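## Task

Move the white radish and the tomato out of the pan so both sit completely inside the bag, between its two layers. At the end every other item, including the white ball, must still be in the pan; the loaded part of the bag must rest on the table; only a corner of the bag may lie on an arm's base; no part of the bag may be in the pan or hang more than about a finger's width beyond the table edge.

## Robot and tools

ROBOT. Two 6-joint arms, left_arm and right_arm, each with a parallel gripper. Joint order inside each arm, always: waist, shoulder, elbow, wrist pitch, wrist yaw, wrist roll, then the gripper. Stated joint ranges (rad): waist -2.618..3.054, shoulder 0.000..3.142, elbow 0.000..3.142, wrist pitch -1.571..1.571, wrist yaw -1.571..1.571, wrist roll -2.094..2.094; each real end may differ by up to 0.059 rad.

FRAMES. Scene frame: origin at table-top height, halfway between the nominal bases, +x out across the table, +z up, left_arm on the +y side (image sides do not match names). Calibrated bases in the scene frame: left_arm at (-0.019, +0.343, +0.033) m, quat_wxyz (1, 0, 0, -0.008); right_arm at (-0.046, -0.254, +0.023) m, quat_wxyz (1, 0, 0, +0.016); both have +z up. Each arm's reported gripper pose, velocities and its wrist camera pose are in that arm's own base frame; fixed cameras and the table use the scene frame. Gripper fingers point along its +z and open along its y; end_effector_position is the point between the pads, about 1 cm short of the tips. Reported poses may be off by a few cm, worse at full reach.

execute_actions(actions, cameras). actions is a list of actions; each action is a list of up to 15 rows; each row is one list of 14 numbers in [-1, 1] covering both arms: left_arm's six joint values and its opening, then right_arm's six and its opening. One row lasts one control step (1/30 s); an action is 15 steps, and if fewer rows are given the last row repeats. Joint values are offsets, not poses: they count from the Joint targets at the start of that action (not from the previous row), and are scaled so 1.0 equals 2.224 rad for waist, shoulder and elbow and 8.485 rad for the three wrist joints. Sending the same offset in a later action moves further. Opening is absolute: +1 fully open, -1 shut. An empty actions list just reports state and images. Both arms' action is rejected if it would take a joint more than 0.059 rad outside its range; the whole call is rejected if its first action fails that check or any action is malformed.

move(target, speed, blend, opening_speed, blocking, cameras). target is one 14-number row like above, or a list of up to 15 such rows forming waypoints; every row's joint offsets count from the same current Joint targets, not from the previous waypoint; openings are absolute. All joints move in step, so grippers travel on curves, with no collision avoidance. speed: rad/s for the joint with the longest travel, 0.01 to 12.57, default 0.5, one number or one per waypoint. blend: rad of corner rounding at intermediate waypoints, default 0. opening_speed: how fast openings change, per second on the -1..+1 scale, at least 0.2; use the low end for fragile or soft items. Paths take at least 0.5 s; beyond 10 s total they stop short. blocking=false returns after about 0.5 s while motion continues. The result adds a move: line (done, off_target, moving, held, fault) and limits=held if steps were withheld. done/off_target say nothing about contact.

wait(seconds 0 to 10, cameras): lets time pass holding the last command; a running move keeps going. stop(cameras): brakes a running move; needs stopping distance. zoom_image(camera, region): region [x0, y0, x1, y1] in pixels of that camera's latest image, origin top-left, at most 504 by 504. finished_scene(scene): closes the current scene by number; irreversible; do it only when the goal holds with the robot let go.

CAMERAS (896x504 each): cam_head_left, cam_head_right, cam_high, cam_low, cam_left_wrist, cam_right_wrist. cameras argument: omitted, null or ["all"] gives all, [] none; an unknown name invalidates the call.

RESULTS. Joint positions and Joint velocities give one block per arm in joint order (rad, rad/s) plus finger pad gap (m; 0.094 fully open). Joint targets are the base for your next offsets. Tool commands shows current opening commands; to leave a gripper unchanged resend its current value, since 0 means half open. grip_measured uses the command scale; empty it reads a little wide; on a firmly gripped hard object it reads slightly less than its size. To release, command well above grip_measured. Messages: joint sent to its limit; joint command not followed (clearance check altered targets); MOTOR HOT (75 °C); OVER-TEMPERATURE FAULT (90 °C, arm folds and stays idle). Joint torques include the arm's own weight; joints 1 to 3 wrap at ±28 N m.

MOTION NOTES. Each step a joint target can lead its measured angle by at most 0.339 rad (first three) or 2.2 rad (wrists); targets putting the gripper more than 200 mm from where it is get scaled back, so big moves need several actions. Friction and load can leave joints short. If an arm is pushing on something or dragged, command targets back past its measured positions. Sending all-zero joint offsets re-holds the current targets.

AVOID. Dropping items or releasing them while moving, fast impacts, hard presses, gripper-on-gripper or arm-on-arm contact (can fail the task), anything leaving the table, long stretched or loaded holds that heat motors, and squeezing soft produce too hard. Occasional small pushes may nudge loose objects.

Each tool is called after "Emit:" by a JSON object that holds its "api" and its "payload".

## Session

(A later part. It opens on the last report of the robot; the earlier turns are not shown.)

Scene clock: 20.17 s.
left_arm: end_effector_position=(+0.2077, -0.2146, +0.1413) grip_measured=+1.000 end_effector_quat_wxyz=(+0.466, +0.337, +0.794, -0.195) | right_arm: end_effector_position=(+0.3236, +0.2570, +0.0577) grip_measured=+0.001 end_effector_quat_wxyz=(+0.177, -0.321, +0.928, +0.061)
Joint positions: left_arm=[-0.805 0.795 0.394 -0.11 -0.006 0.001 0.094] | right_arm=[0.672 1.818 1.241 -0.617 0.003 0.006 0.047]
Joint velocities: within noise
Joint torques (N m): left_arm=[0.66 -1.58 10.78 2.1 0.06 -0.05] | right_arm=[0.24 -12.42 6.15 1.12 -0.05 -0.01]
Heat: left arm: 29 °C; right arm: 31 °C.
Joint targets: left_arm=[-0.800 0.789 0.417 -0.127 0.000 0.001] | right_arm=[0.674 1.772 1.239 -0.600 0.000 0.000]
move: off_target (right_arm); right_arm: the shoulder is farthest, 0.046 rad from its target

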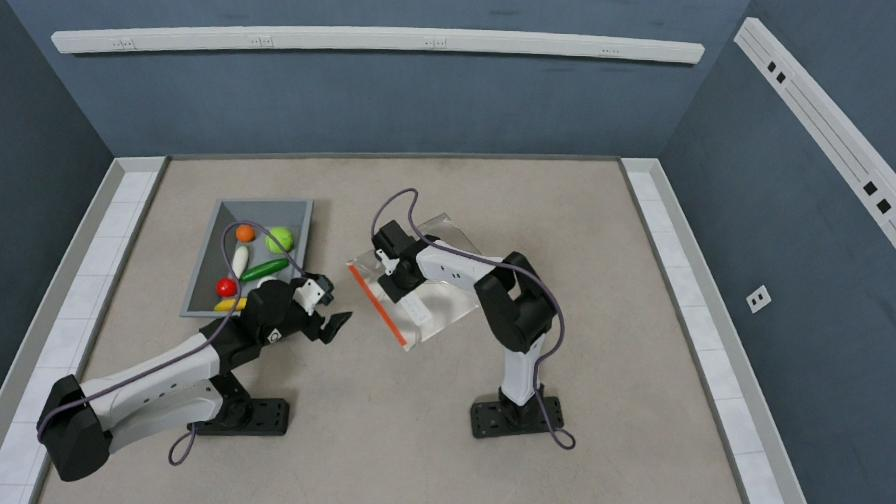

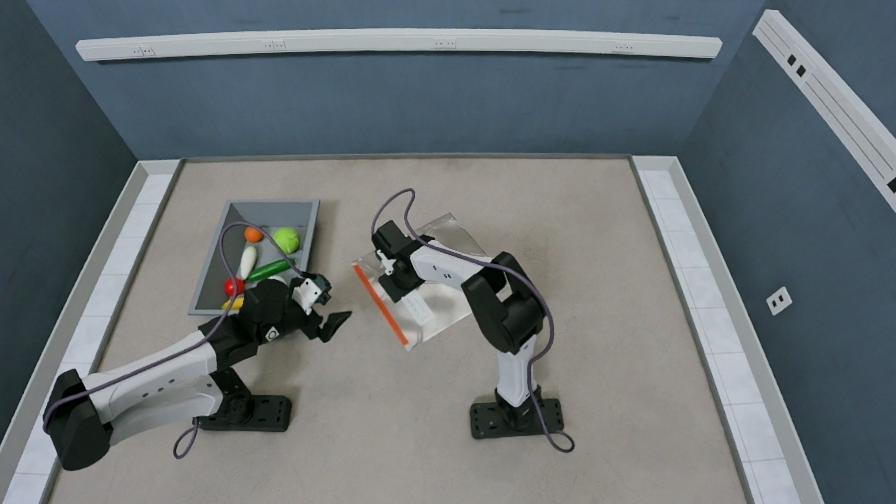

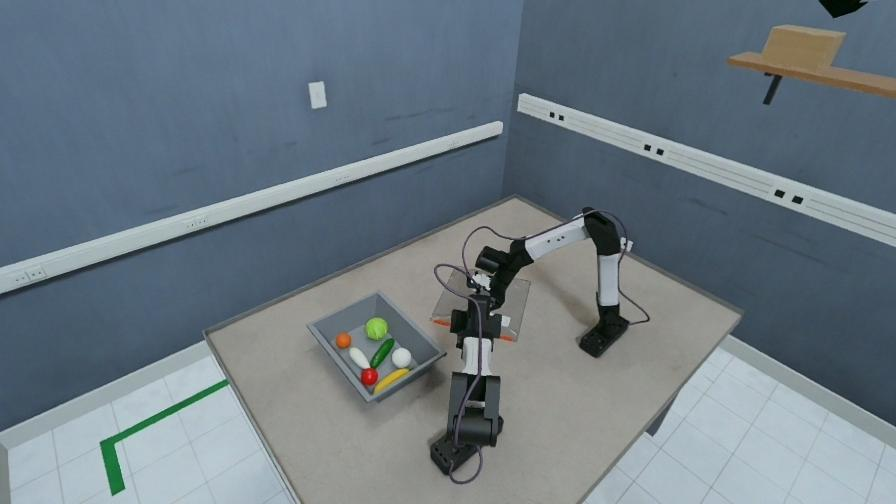

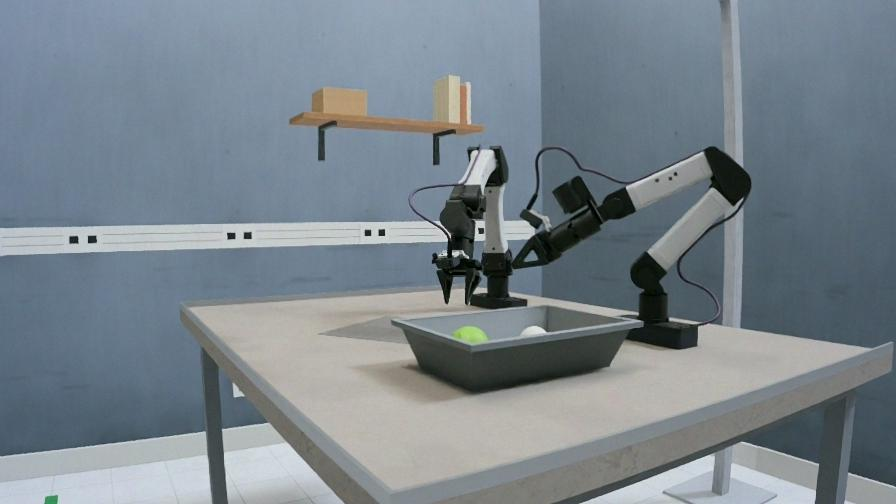

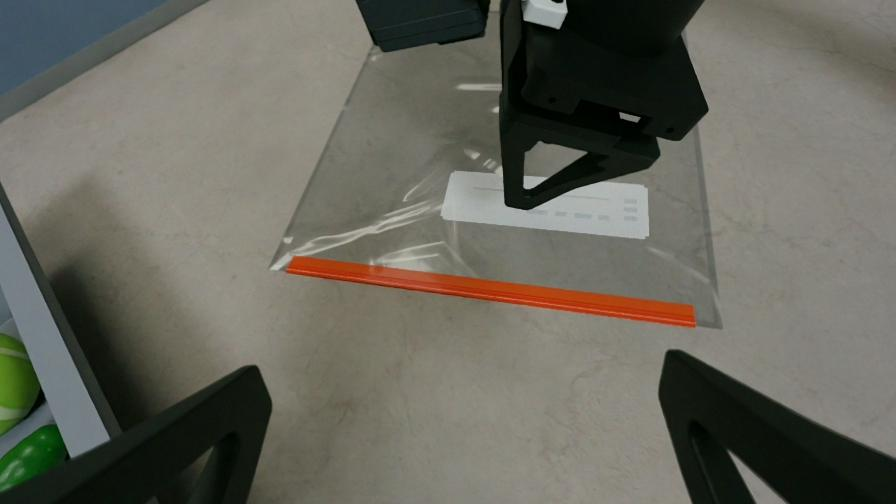

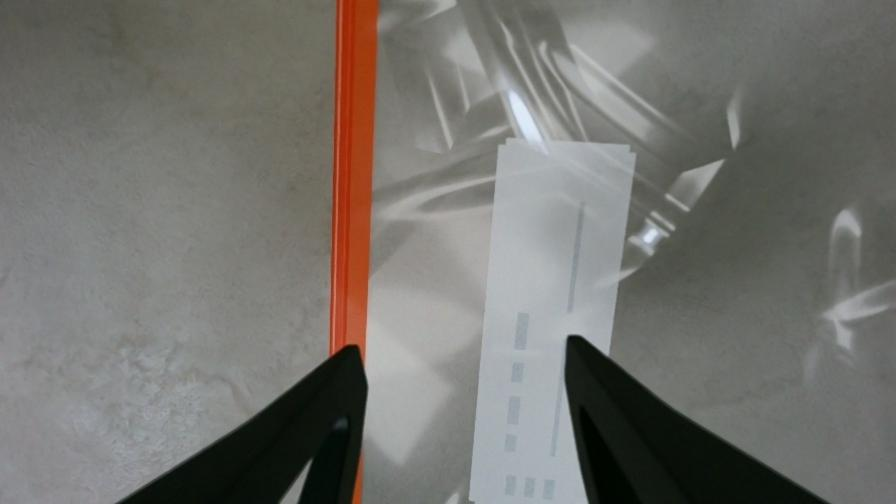

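Emit:
{"api": "move", "payload": {"target": [0,0,0,0,0,0,1,0.0098,0.0387,-0.0796,0.0357,0,0,0], "speed": 0.2, "cameras": ["cam_left_wrist","cam_right_wrist","cam_low"]}}

Emit:
{"api": "zoom_image", "payload": {"camera": "cam_left_wrist", "region": [300, 100, 700, 400]}}

Scene clock: 23.20 s.
left_arm: end_effector_position=(+0.2076, -0.2145, +0.1411) grip_measured=+1.000 end_effector_quat_wxyz=(+0.466, +0.337, +0.795, -0.195) | right_arm: end_effector_position=(+0.3246, +0.2670, +0.0193) grip_measured=+0.001 end_effector_quat_wxyz=(+0.222, -0.325, +0.916, +0.079)
Joint positions: left_arm=[-0.805 0.795 0.394 -0.111 -0.006 0.001 0.094] | right_arm=[0.689 1.845 1.065 -0.315 0.003 0.006 0.047]
Joint velocities: within noise
Joint torques (N m): left_arm=[0.62 -1.58 10.78 2.12 0.06 -0.05] | right_arm=[0.66 -7.21 5.76 1.29 -0.06 -0.02]
Heat: left arm: 30 °C; right arm: 32 °C.
Joint targets: left_arm=[-0.800 0.789 0.417 -0.128 0.000 0.001] | right_arm=[0.696 1.858 1.061 -0.298 0.000 0.000]
move: done
Images, in order (width x height): cam_low 896x504, cam_left_wrist 896x504, cam_right_wrist 896x504.

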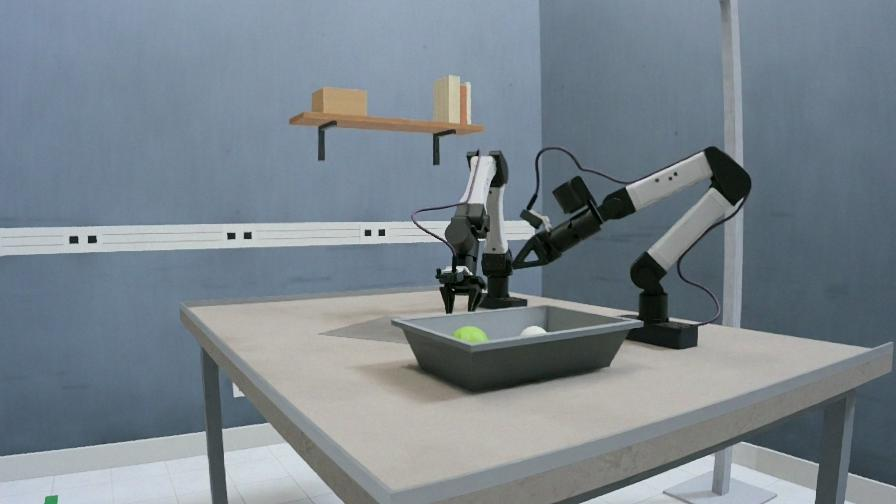

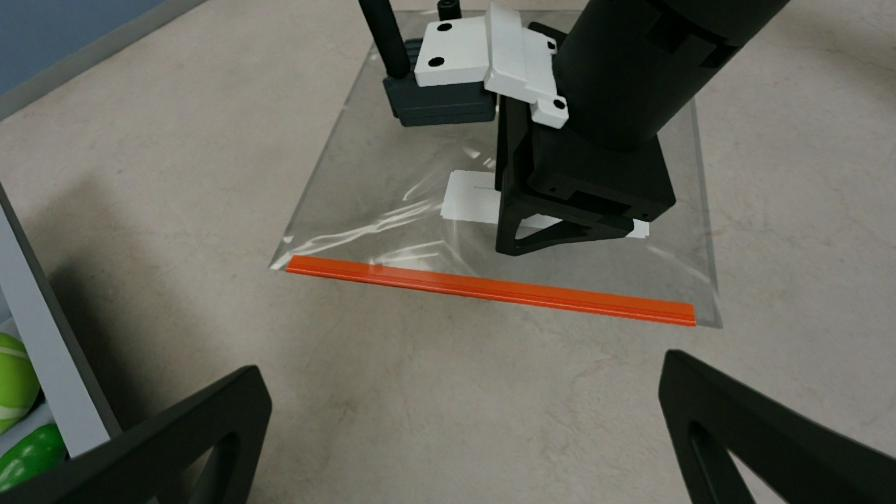

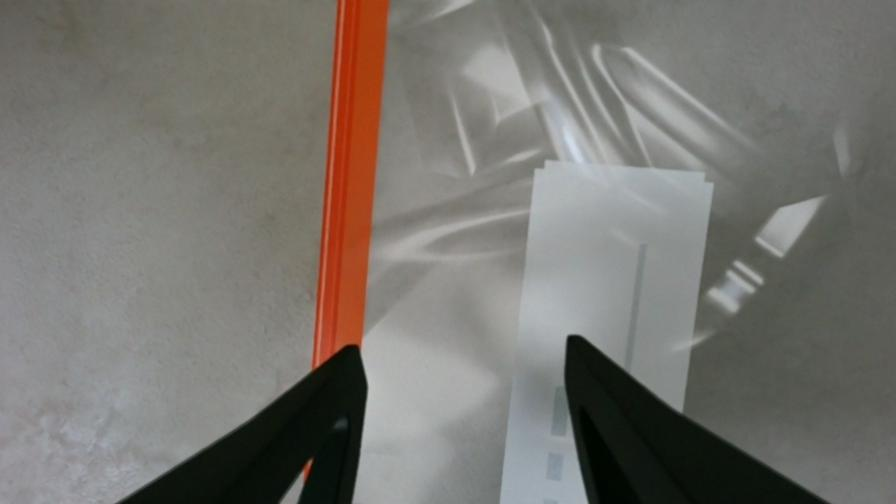

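Scaled by 1.260 from the camera's 896x504 image, which has a finer 1280x720 frame.

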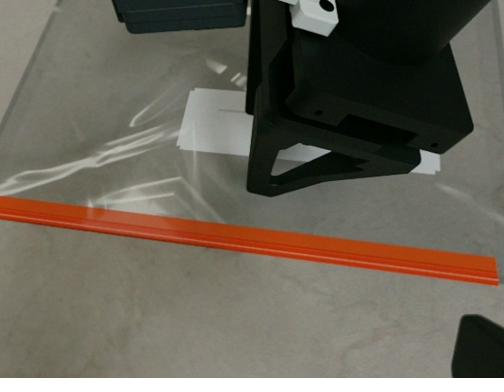

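Emit:
{"api": "move", "payload": {"target": [0,0,0,0,0,0,1,0,0.0355,0.0022,0.0021,0,0,0], "speed": 0.15, "cameras": ["cam_left_wrist","cam_right_wrist","cam_low"]}}

Emit:
{"api": "zoom_image", "payload": {"camera": "cam_left_wrist", "region": [300, 100, 700, 400]}}

Emit:
{"api": "zoom_image", "payload": {"camera": "cam_low", "region": [390, 250, 530, 350]}}

Scene clock: 24.50 s.
left_arm: end_effector_position=(+0.2076, -0.2145, +0.1411) grip_measured=+1.000 end_effector_quat_wxyz=(+0.466, +0.337, +0.795, -0.195) | right_arm: end_effector_position=(+0.3230, +0.2656, -0.0051) grip_measured=+0.001 end_effector_quat_wxyz=(+0.202, -0.327, +0.920, +0.071)
Joint positions: left_arm=[-0.805 0.795 0.394 -0.111 -0.006 0.001 0.094] | right_arm=[0.689 1.912 1.065 -0.292 0.003 0.006 0.047]
Joint velocities: within noise
Joint torques (N m): left_arm=[0.62 -1.57 10.77 2.12 0.07 -0.05] | right_arm=[0.66 -6.5 5.94 1.16 -0.05 -0.02]
Heat: left arm: 30 °C; right arm: 32 °C.
Joint targets: left_arm=[-0.800 0.789 0.417 -0.128 0.000 0.001] | right_arm=[0.696 1.937 1.066 -0.280 0.000 0.000]
move: done
Images, in order (width x height): cam_low 896x504, cam_left_wrist 896x504, cam_right_wrist 896x504.

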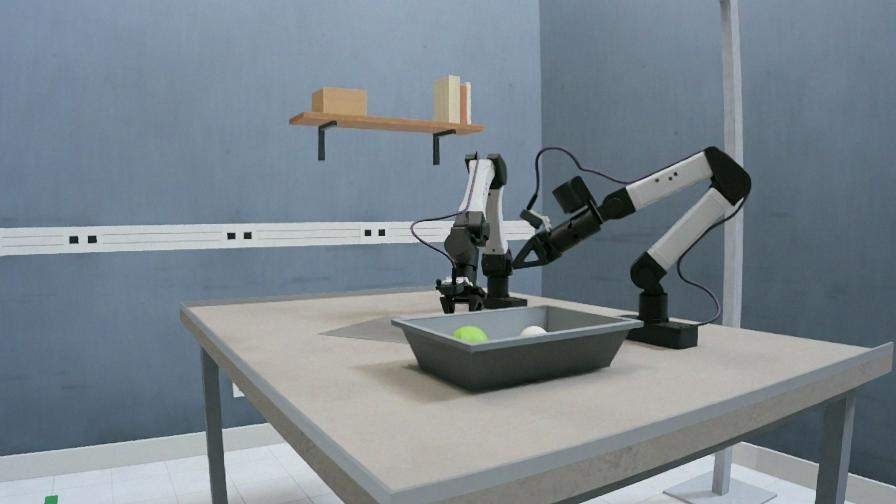

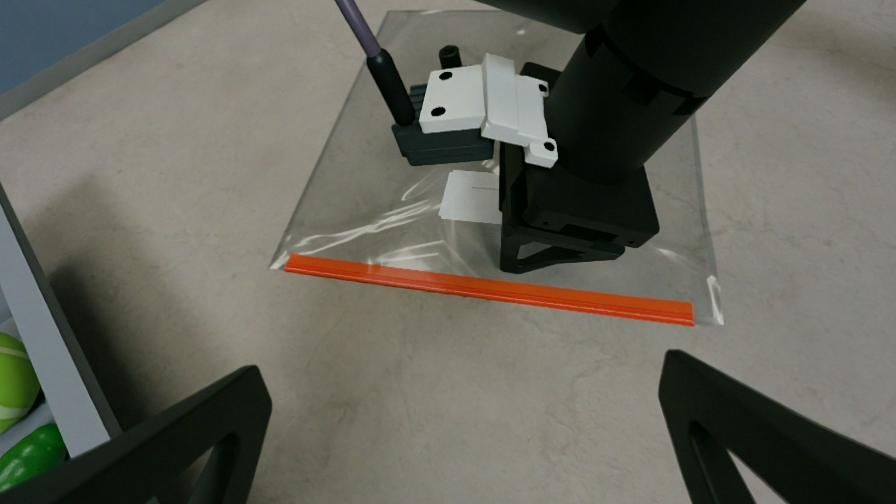

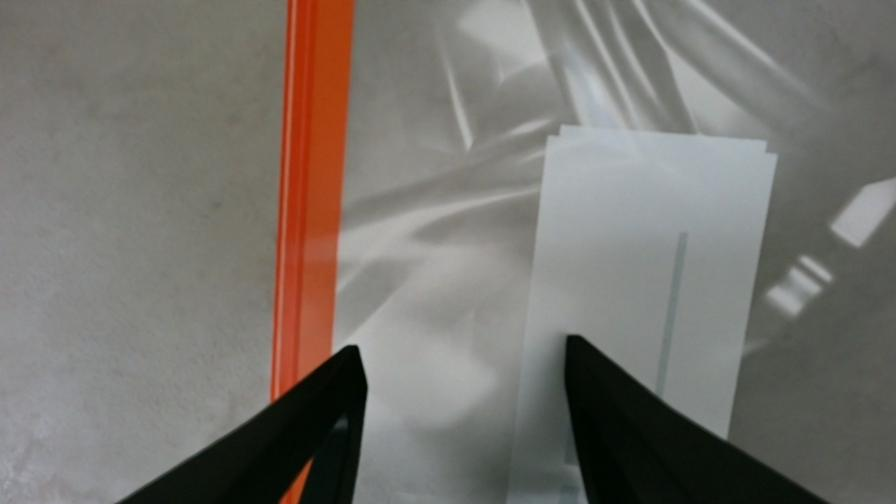

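Scaled by 1.260 from the camera's 896x504 image, which has a finer 1280x720 frame.

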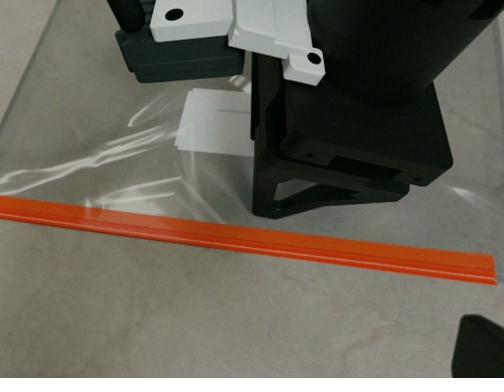

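Scaled by 3.600 from the camera's 896x504 image, which has a finer 1280x720 frame.

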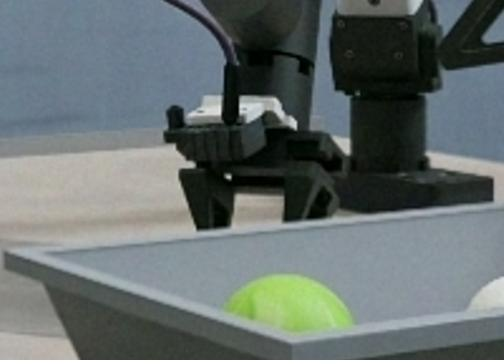

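Emit:
{"api": "move", "payload": {"target": [0,0,0,0,0,0,1,0,0.006,0,0,0,0,0], "speed": 0.1, "cameras": ["cam_left_wrist","cam_right_wrist"]}}

Emit:
{"api": "zoom_image", "payload": {"camera": "cam_left_wrist", "region": [440, 180, 740, 340]}}

Scene clock: 25.47 s.
left_arm: end_effector_position=(+0.2076, -0.2145, +0.1411) grip_measured=+1.000 end_effector_quat_wxyz=(+0.466, +0.337, +0.795, -0.195) | right_arm: end_effector_position=(+0.3243, +0.2666, -0.0058) grip_measured=+0.001 end_effector_quat_wxyz=(+0.204, -0.327, +0.920, +0.072)
Joint positions: left_arm=[-0.805 0.795 0.394 -0.111 -0.006 0.001 0.094] | right_arm=[0.689 1.916 1.065 -0.283 0.003 0.006 0.047]
Joint velocities: within noise
Joint torques (N m): left_arm=[0.64 -1.58 10.82 2.12 0.06 -0.06] | right_arm=[0.66 -5.71 5.97 1.09 -0.06 -0.01]
Heat: left arm: 30 °C; right arm: 32 °C.
Joint targets: left_arm=[-0.800 0.789 0.417 -0.128 0.000 0.001] | right_arm=[0.696 1.950 1.066 -0.280 0.000 0.000]
move: done
Images, in order (width x height): cam_left_wrist 896x504, cam_right_wrist 896x504.

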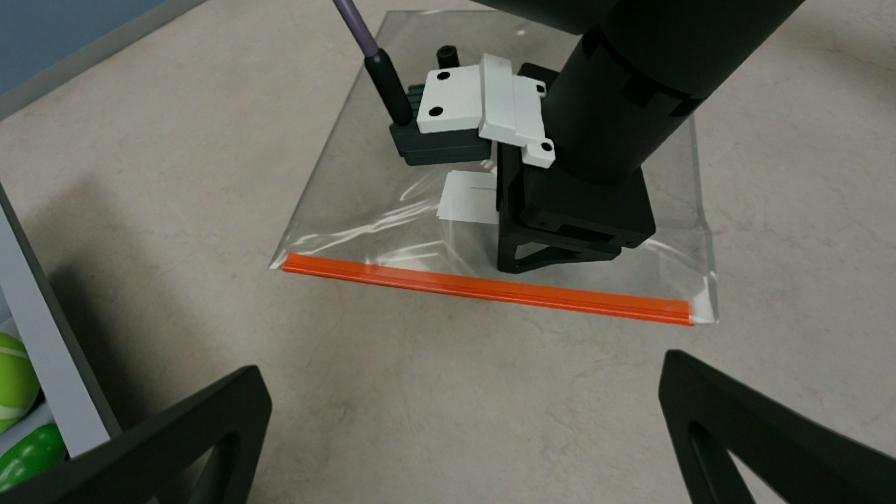

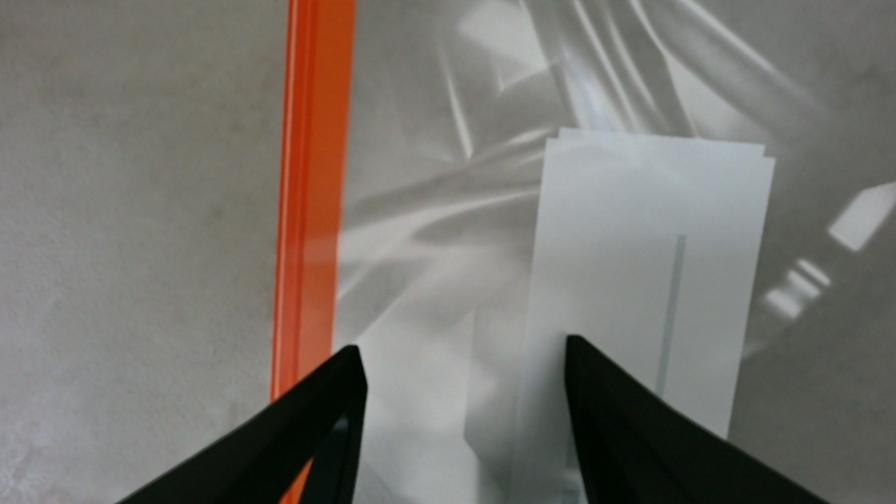

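Scaled by 1.680 from the camera's 896x504 image, which has a finer 1280x720 frame.

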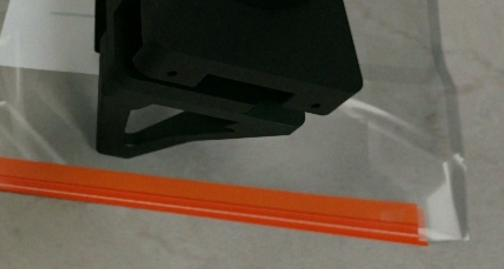

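Emit:
{"api": "move", "payload": {"target": [0,0,0,0,0,0,1,0,0,0,0,0,0,-1], "opening_speed": 0.3, "cameras": ["cam_left_wrist","cam_right_wrist"]}}

Emit:
{"api": "zoom_image", "payload": {"camera": "cam_left_wrist", "region": [440, 180, 740, 340]}}

Scene clock: 29.33 s.
left_arm: end_effector_position=(+0.2076, -0.2145, +0.1411) grip_measured=+1.000 end_effector_quat_wxyz=(+0.466, +0.337, +0.795, -0.195) | right_arm: end_effector_position=(+0.3266, +0.2683, -0.0054) grip_measured=-0.988 end_effector_quat_wxyz=(+0.209, -0.326, +0.919, +0.074)
Joint positions: left_arm=[-0.805 0.795 0.394 -0.111 -0.006 0.001 0.094] | right_arm=[0.689 1.919 1.065 -0.269 0.004 0.006 0.001]
Joint velocities: within noise
Joint torques (N m): left_arm=[0.66 -1.62 10.82 2.12 0.06 -0.05] | right_arm=[0.66 -5.96 5.96 0.95 -0.06 -0.01]
Heat: left arm: 31 °C; right arm: 32 °C.
Joint targets: left_arm=[-0.800 0.789 0.417 -0.127 0.000 0.001] | right_arm=[0.696 1.950 1.066 -0.280 0.000 0.000]
move: done
Images, in order (width x height): cam_left_wrist 896x504, cam_right_wrist 896x504.

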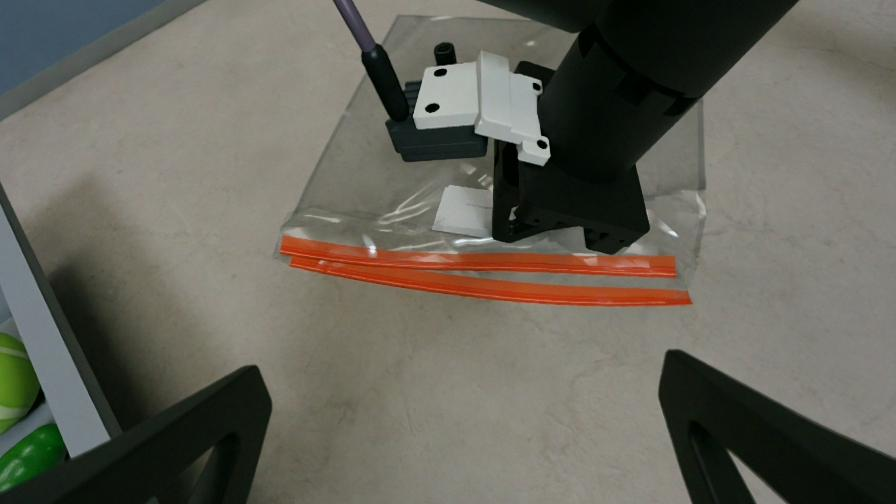

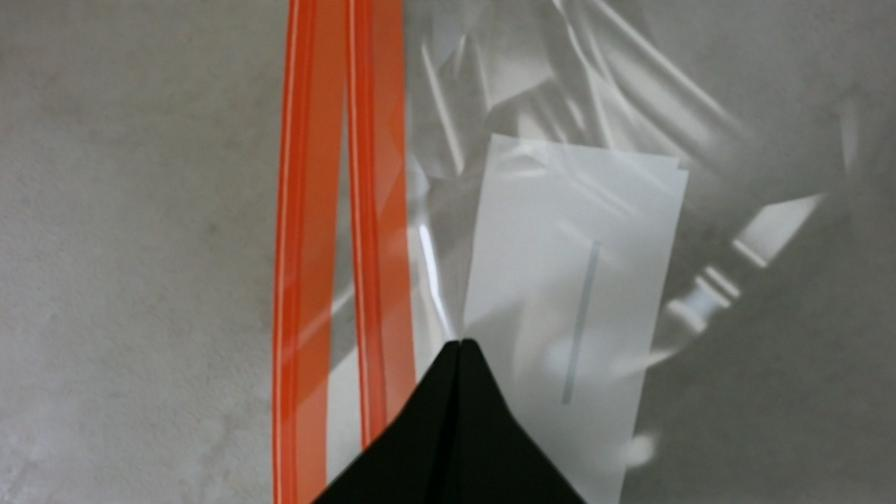

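Scaled by 1.680 from the camera's 896x504 image, which has a finer 1280x720 frame.

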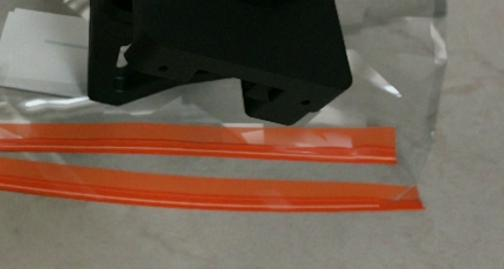

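Emit:
{"api": "move", "payload": {"target": [0,0,0,0,0,0,1,0,-0.0967,0.0872,-0.0377,0,0,-1], "speed": 0.1}}

Emit:
{"api": "zoom_image", "payload": {"camera": "cam_left_wrist", "region": [240, 50, 740, 400]}}

Scene clock: 33.43 s.
left_arm: end_effector_position=(+0.2076, -0.2145, +0.1411) grip_measured=+1.000 end_effector_quat_wxyz=(+0.466, +0.337, +0.795, -0.195) | right_arm: end_effector_position=(+0.3216, +0.2642, +0.0717) grip_measured=-0.988 end_effector_quat_wxyz=(+0.199, -0.327, +0.921, +0.070)
Joint positions: left_arm=[-0.805 0.795 0.394 -0.111 -0.006 0.001 0.094] | right_arm=[0.689 1.779 1.232 -0.6 0.004 0.006 0.001]
Joint velocities: within noise
Joint torques (N m): left_arm=[0.64 -1.57 10.81 2.11 0.06 -0.05] | right_arm=[0.68 -12.03 9.17 0.96 -0.07 -0.01]
Heat: left arm: 31 °C; right arm: 33 °C.
Joint targets: left_arm=[-0.800 0.789 0.417 -0.127 0.000 0.001] | right_arm=[0.696 1.735 1.260 -0.600 0.000 0.000]
move: off_target (right_arm); right_arm: the shoulder is farthest, 0.044 rad from its target

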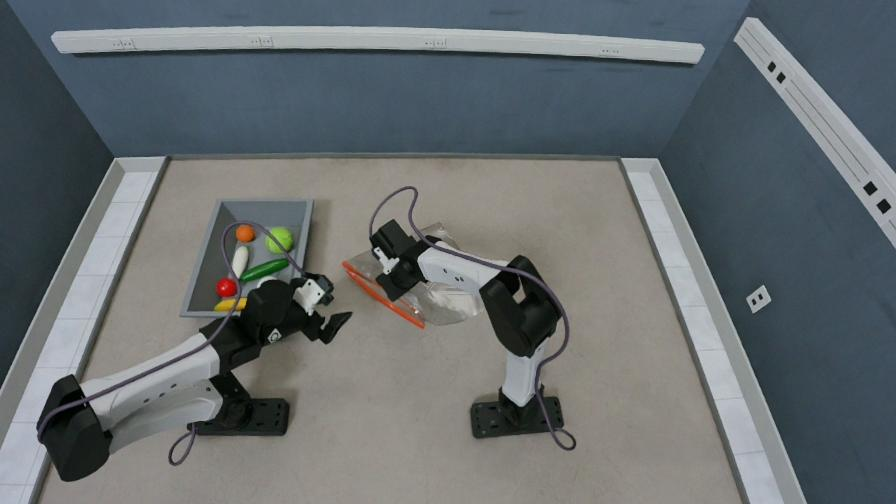

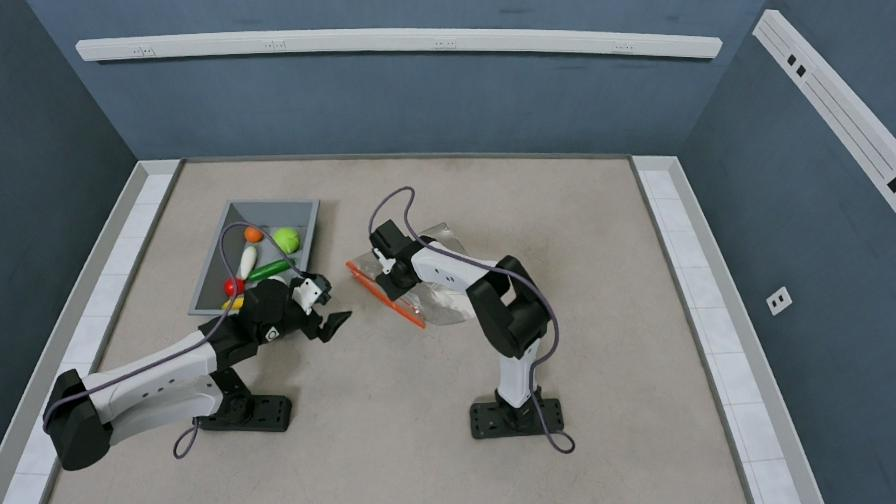

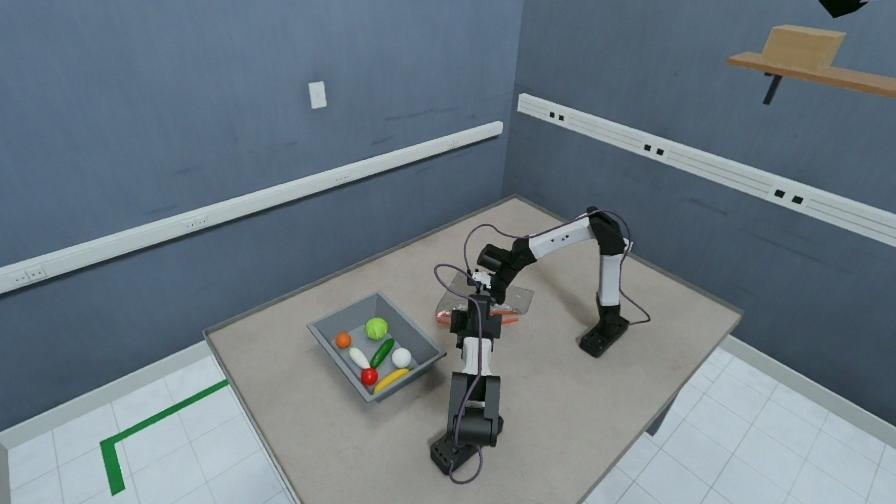

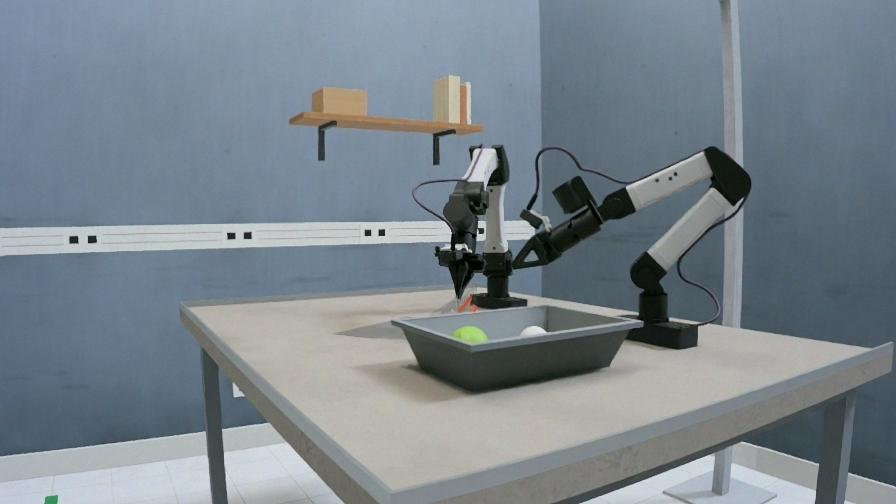

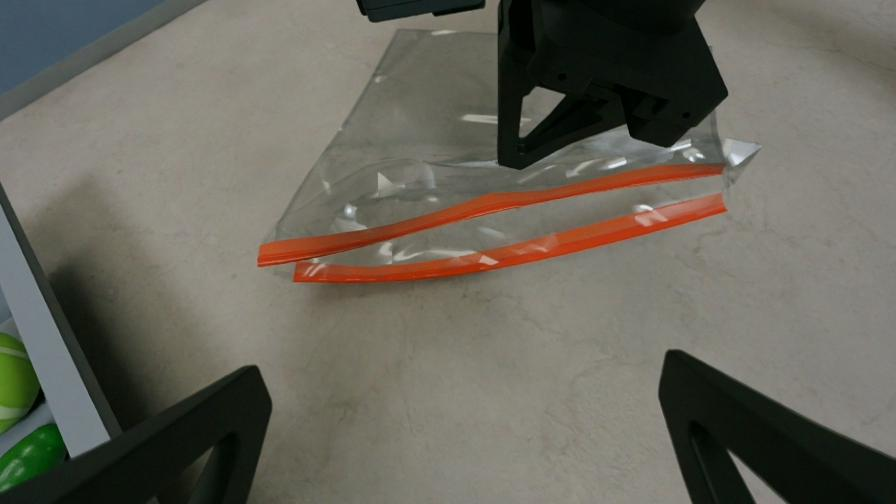

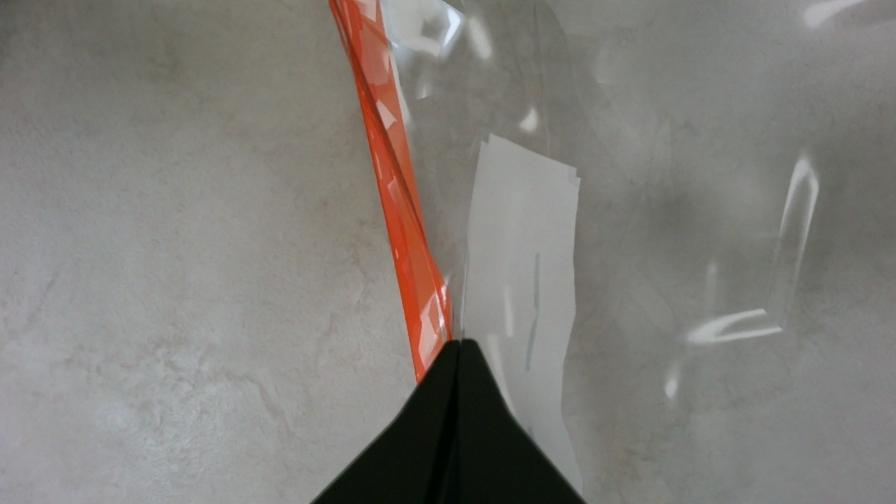

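Scaled by 1.008 from the camera's 896x504 image, which has a finer 1280x720 frame.

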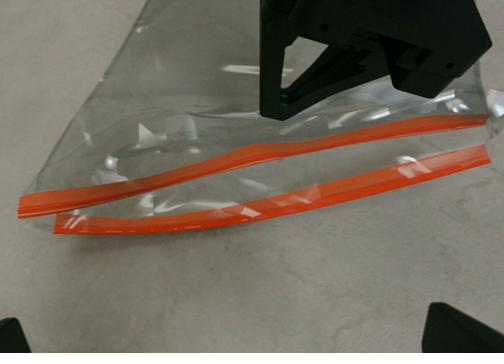

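Emit:
{"api": "move", "payload": {"target": [0,0,0,0,0,0,1,0,-0.0148,0.0558,-0.0141,0,0,-1], "speed": 0.1, "cameras": ["cam_left_wrist","cam_right_wrist","cam_head_left"]}}

Emit:
{"api": "zoom_image", "payload": {"camera": "cam_head_left", "region": [320, 220, 520, 360]}}

Scene clock: 35.60 s.
left_arm: end_effector_position=(+0.2076, -0.2145, +0.1411) grip_measured=+1.000 end_effector_quat_wxyz=(+0.466, +0.337, +0.795, -0.195) | right_arm: end_effector_position=(+0.3281, +0.2695, +0.1154) grip_measured=-0.988 end_effector_quat_wxyz=(+0.215, -0.326, +0.917, +0.076)
Joint positions: left_arm=[-0.805 0.795 0.394 -0.111 -0.006 0.001 0.094] | right_arm=[0.689 1.746 1.355 -0.72 0.004 0.006 0.001]
Joint velocities: within noise
Joint torques (N m): left_arm=[0.66 -1.62 10.78 2.12 0.06 -0.05] | right_arm=[0.65 -12.01 9.55 1.12 -0.06 -0.01]
Heat: left arm: 32 °C; right arm: 34 °C.
Joint targets: left_arm=[-0.800 0.789 0.417 -0.127 0.000 0.001] | right_arm=[0.696 1.702 1.385 -0.719 0.000 0.000]
move: off_target (right_arm); right_arm: the shoulder is farthest, 0.044 rad from its target
Images, in order (width x height): cam_head_left 896x504, cam_left_wrist 896x504, cam_right_wrist 896x504.

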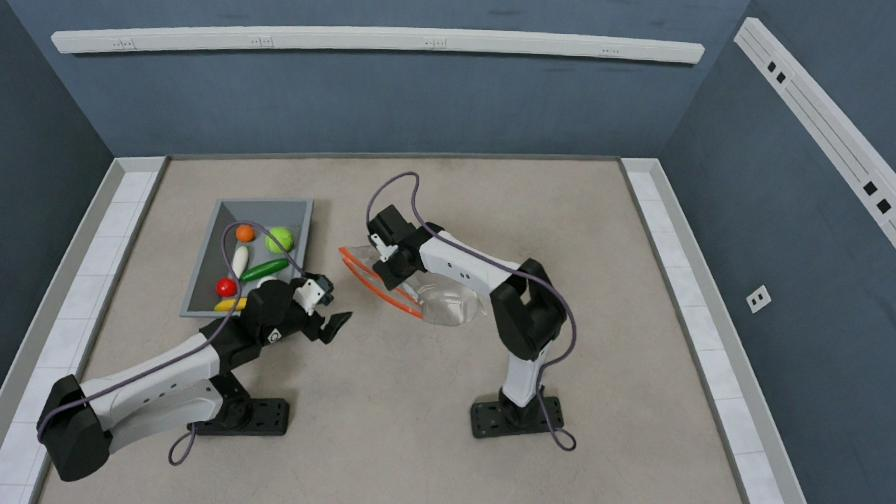

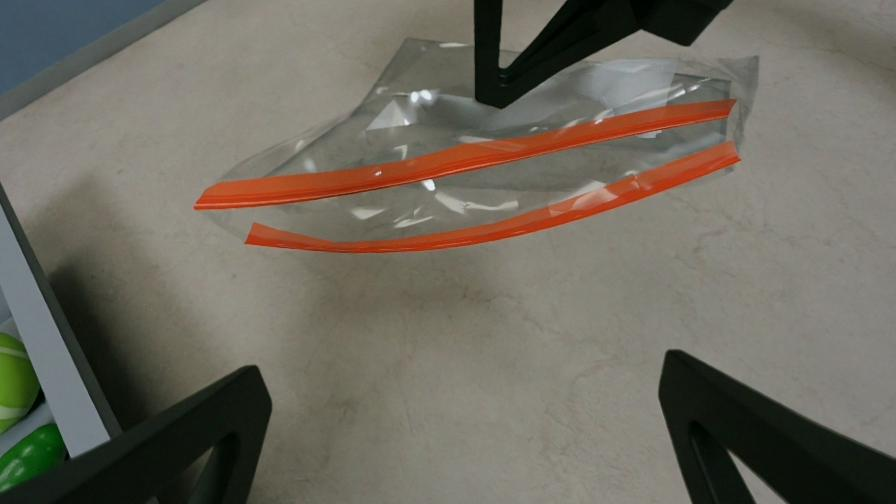

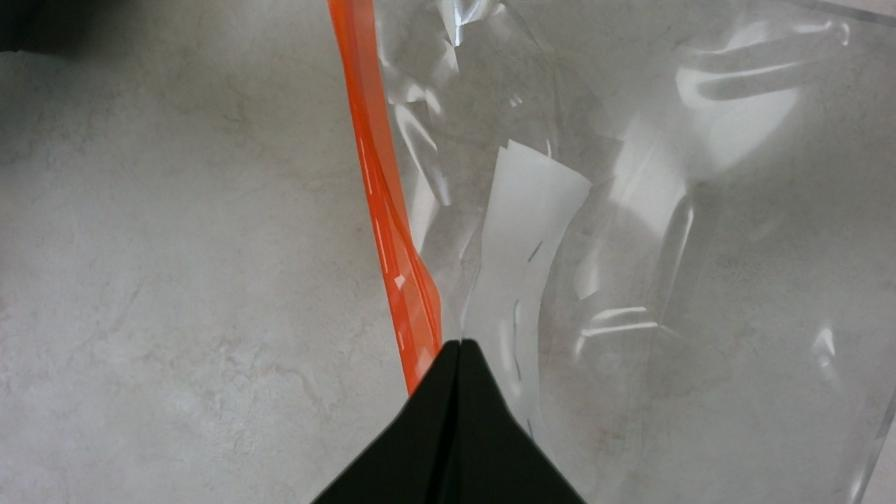

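Scaled by 2.520 from the camera's 896x504 image, which has a finer 1280x720 frame.

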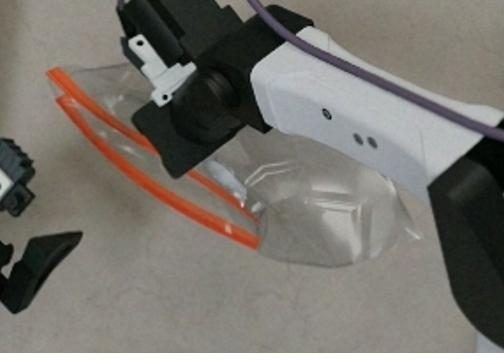

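Emit:
{"api": "move", "payload": {"target": [0.4694,0.4004,0.4397,-0.1283,0,0.0354,0.6,0,0,0,0,0,0,-1], "speed": 0.7, "cameras": ["cam_left_wrist","cam_right_wrist","cam_head_left","cam_high"]}}

Emit:
{"api": "zoom_image", "payload": {"camera": "cam_high", "region": [400, 230, 580, 360]}}

Scene clock: 40.17 s.
left_arm: end_effector_position=(+0.3056, +0.0774, +0.1178) grip_measured=+0.602 end_effector_quat_wxyz=(+0.035, +0.021, +0.999, +0.012) | right_arm: end_effector_position=(+0.3279, +0.2693, +0.1153) grip_measured=-0.988 end_effector_quat_wxyz=(+0.215, -0.326, +0.918, +0.075)
Joint positions: left_arm=[0.246 1.666 1.373 -1.203 -0.004 0.289 0.075] | right_arm=[0.689 1.746 1.355 -0.721 0.004 0.006 0.001]
Joint velocities: within noise
Joint torques (N m): left_arm=[0.13 -6.04 9.26 0.42 0.07 0.08] | right_arm=[0.66 -11.99 9.54 1.1 -0.07 -0.01]
Heat: left arm: 32 °C; right arm: 35 °C.
Joint targets: left_arm=[0.245 1.679 1.394 -1.216 0.000 0.301] | right_arm=[0.696 1.702 1.385 -0.719 0.000 0.000]
move: off_target (right_arm); right_arm: the shoulder is farthest, 0.044 rad from its target
Images, in order (width x height): cam_head_left 896x504, cam_high 896x504, cam_left_wrist 896x504, cam_right_wrist 896x504.

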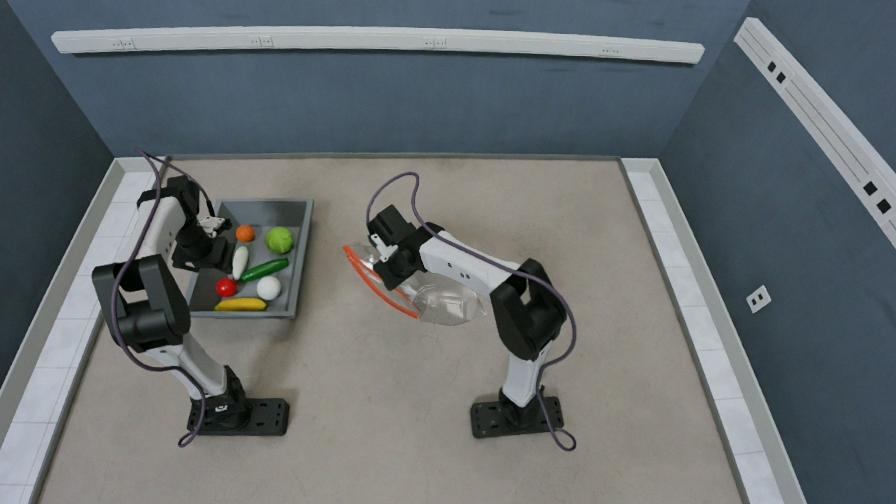

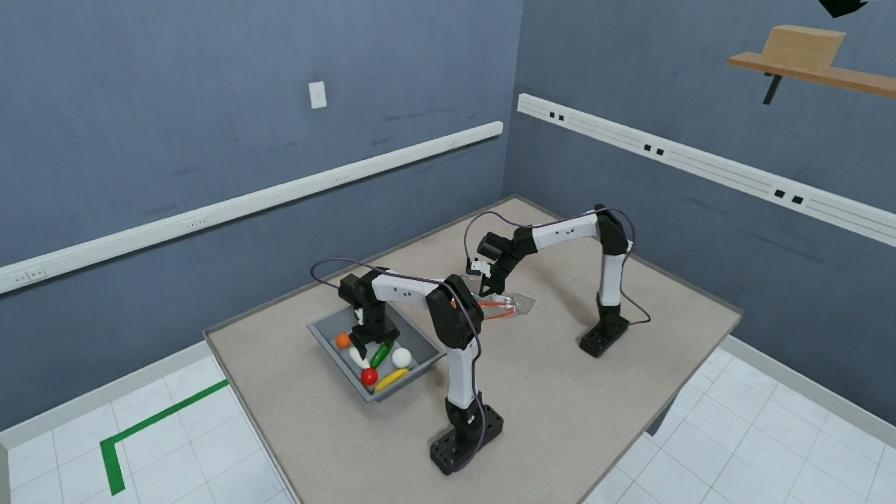

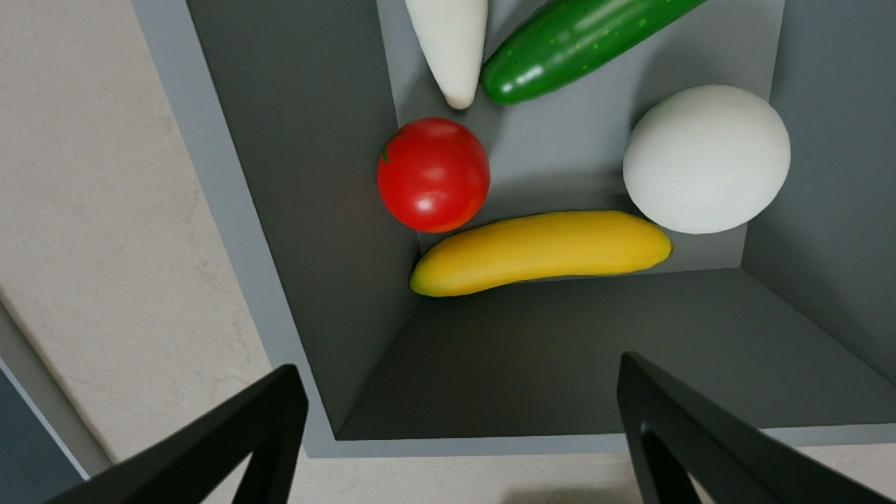

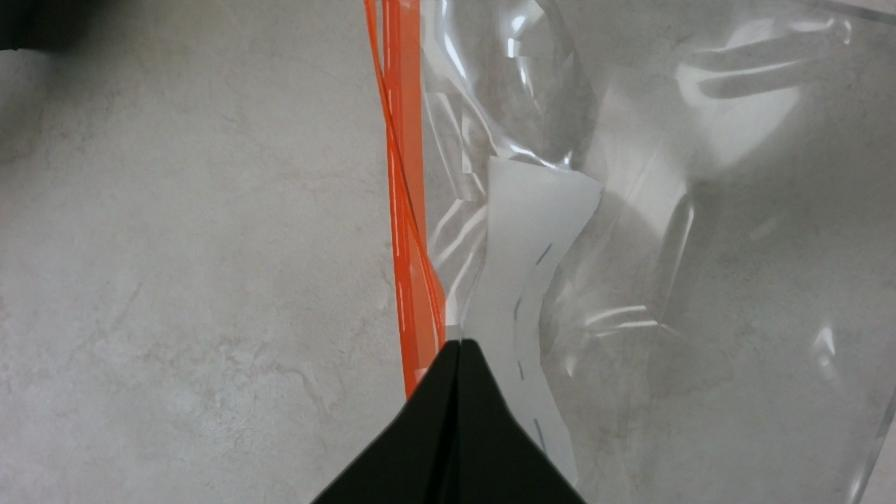

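Scaled by 2.800 from the camera's 896x504 image, which has a finer 1280x720 frame.

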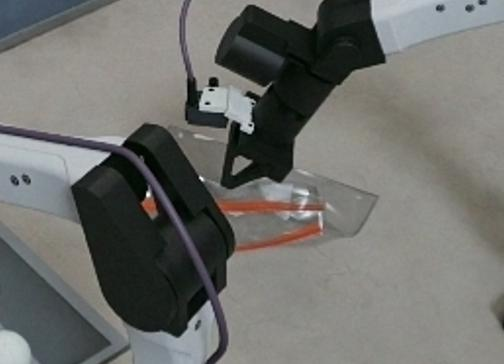

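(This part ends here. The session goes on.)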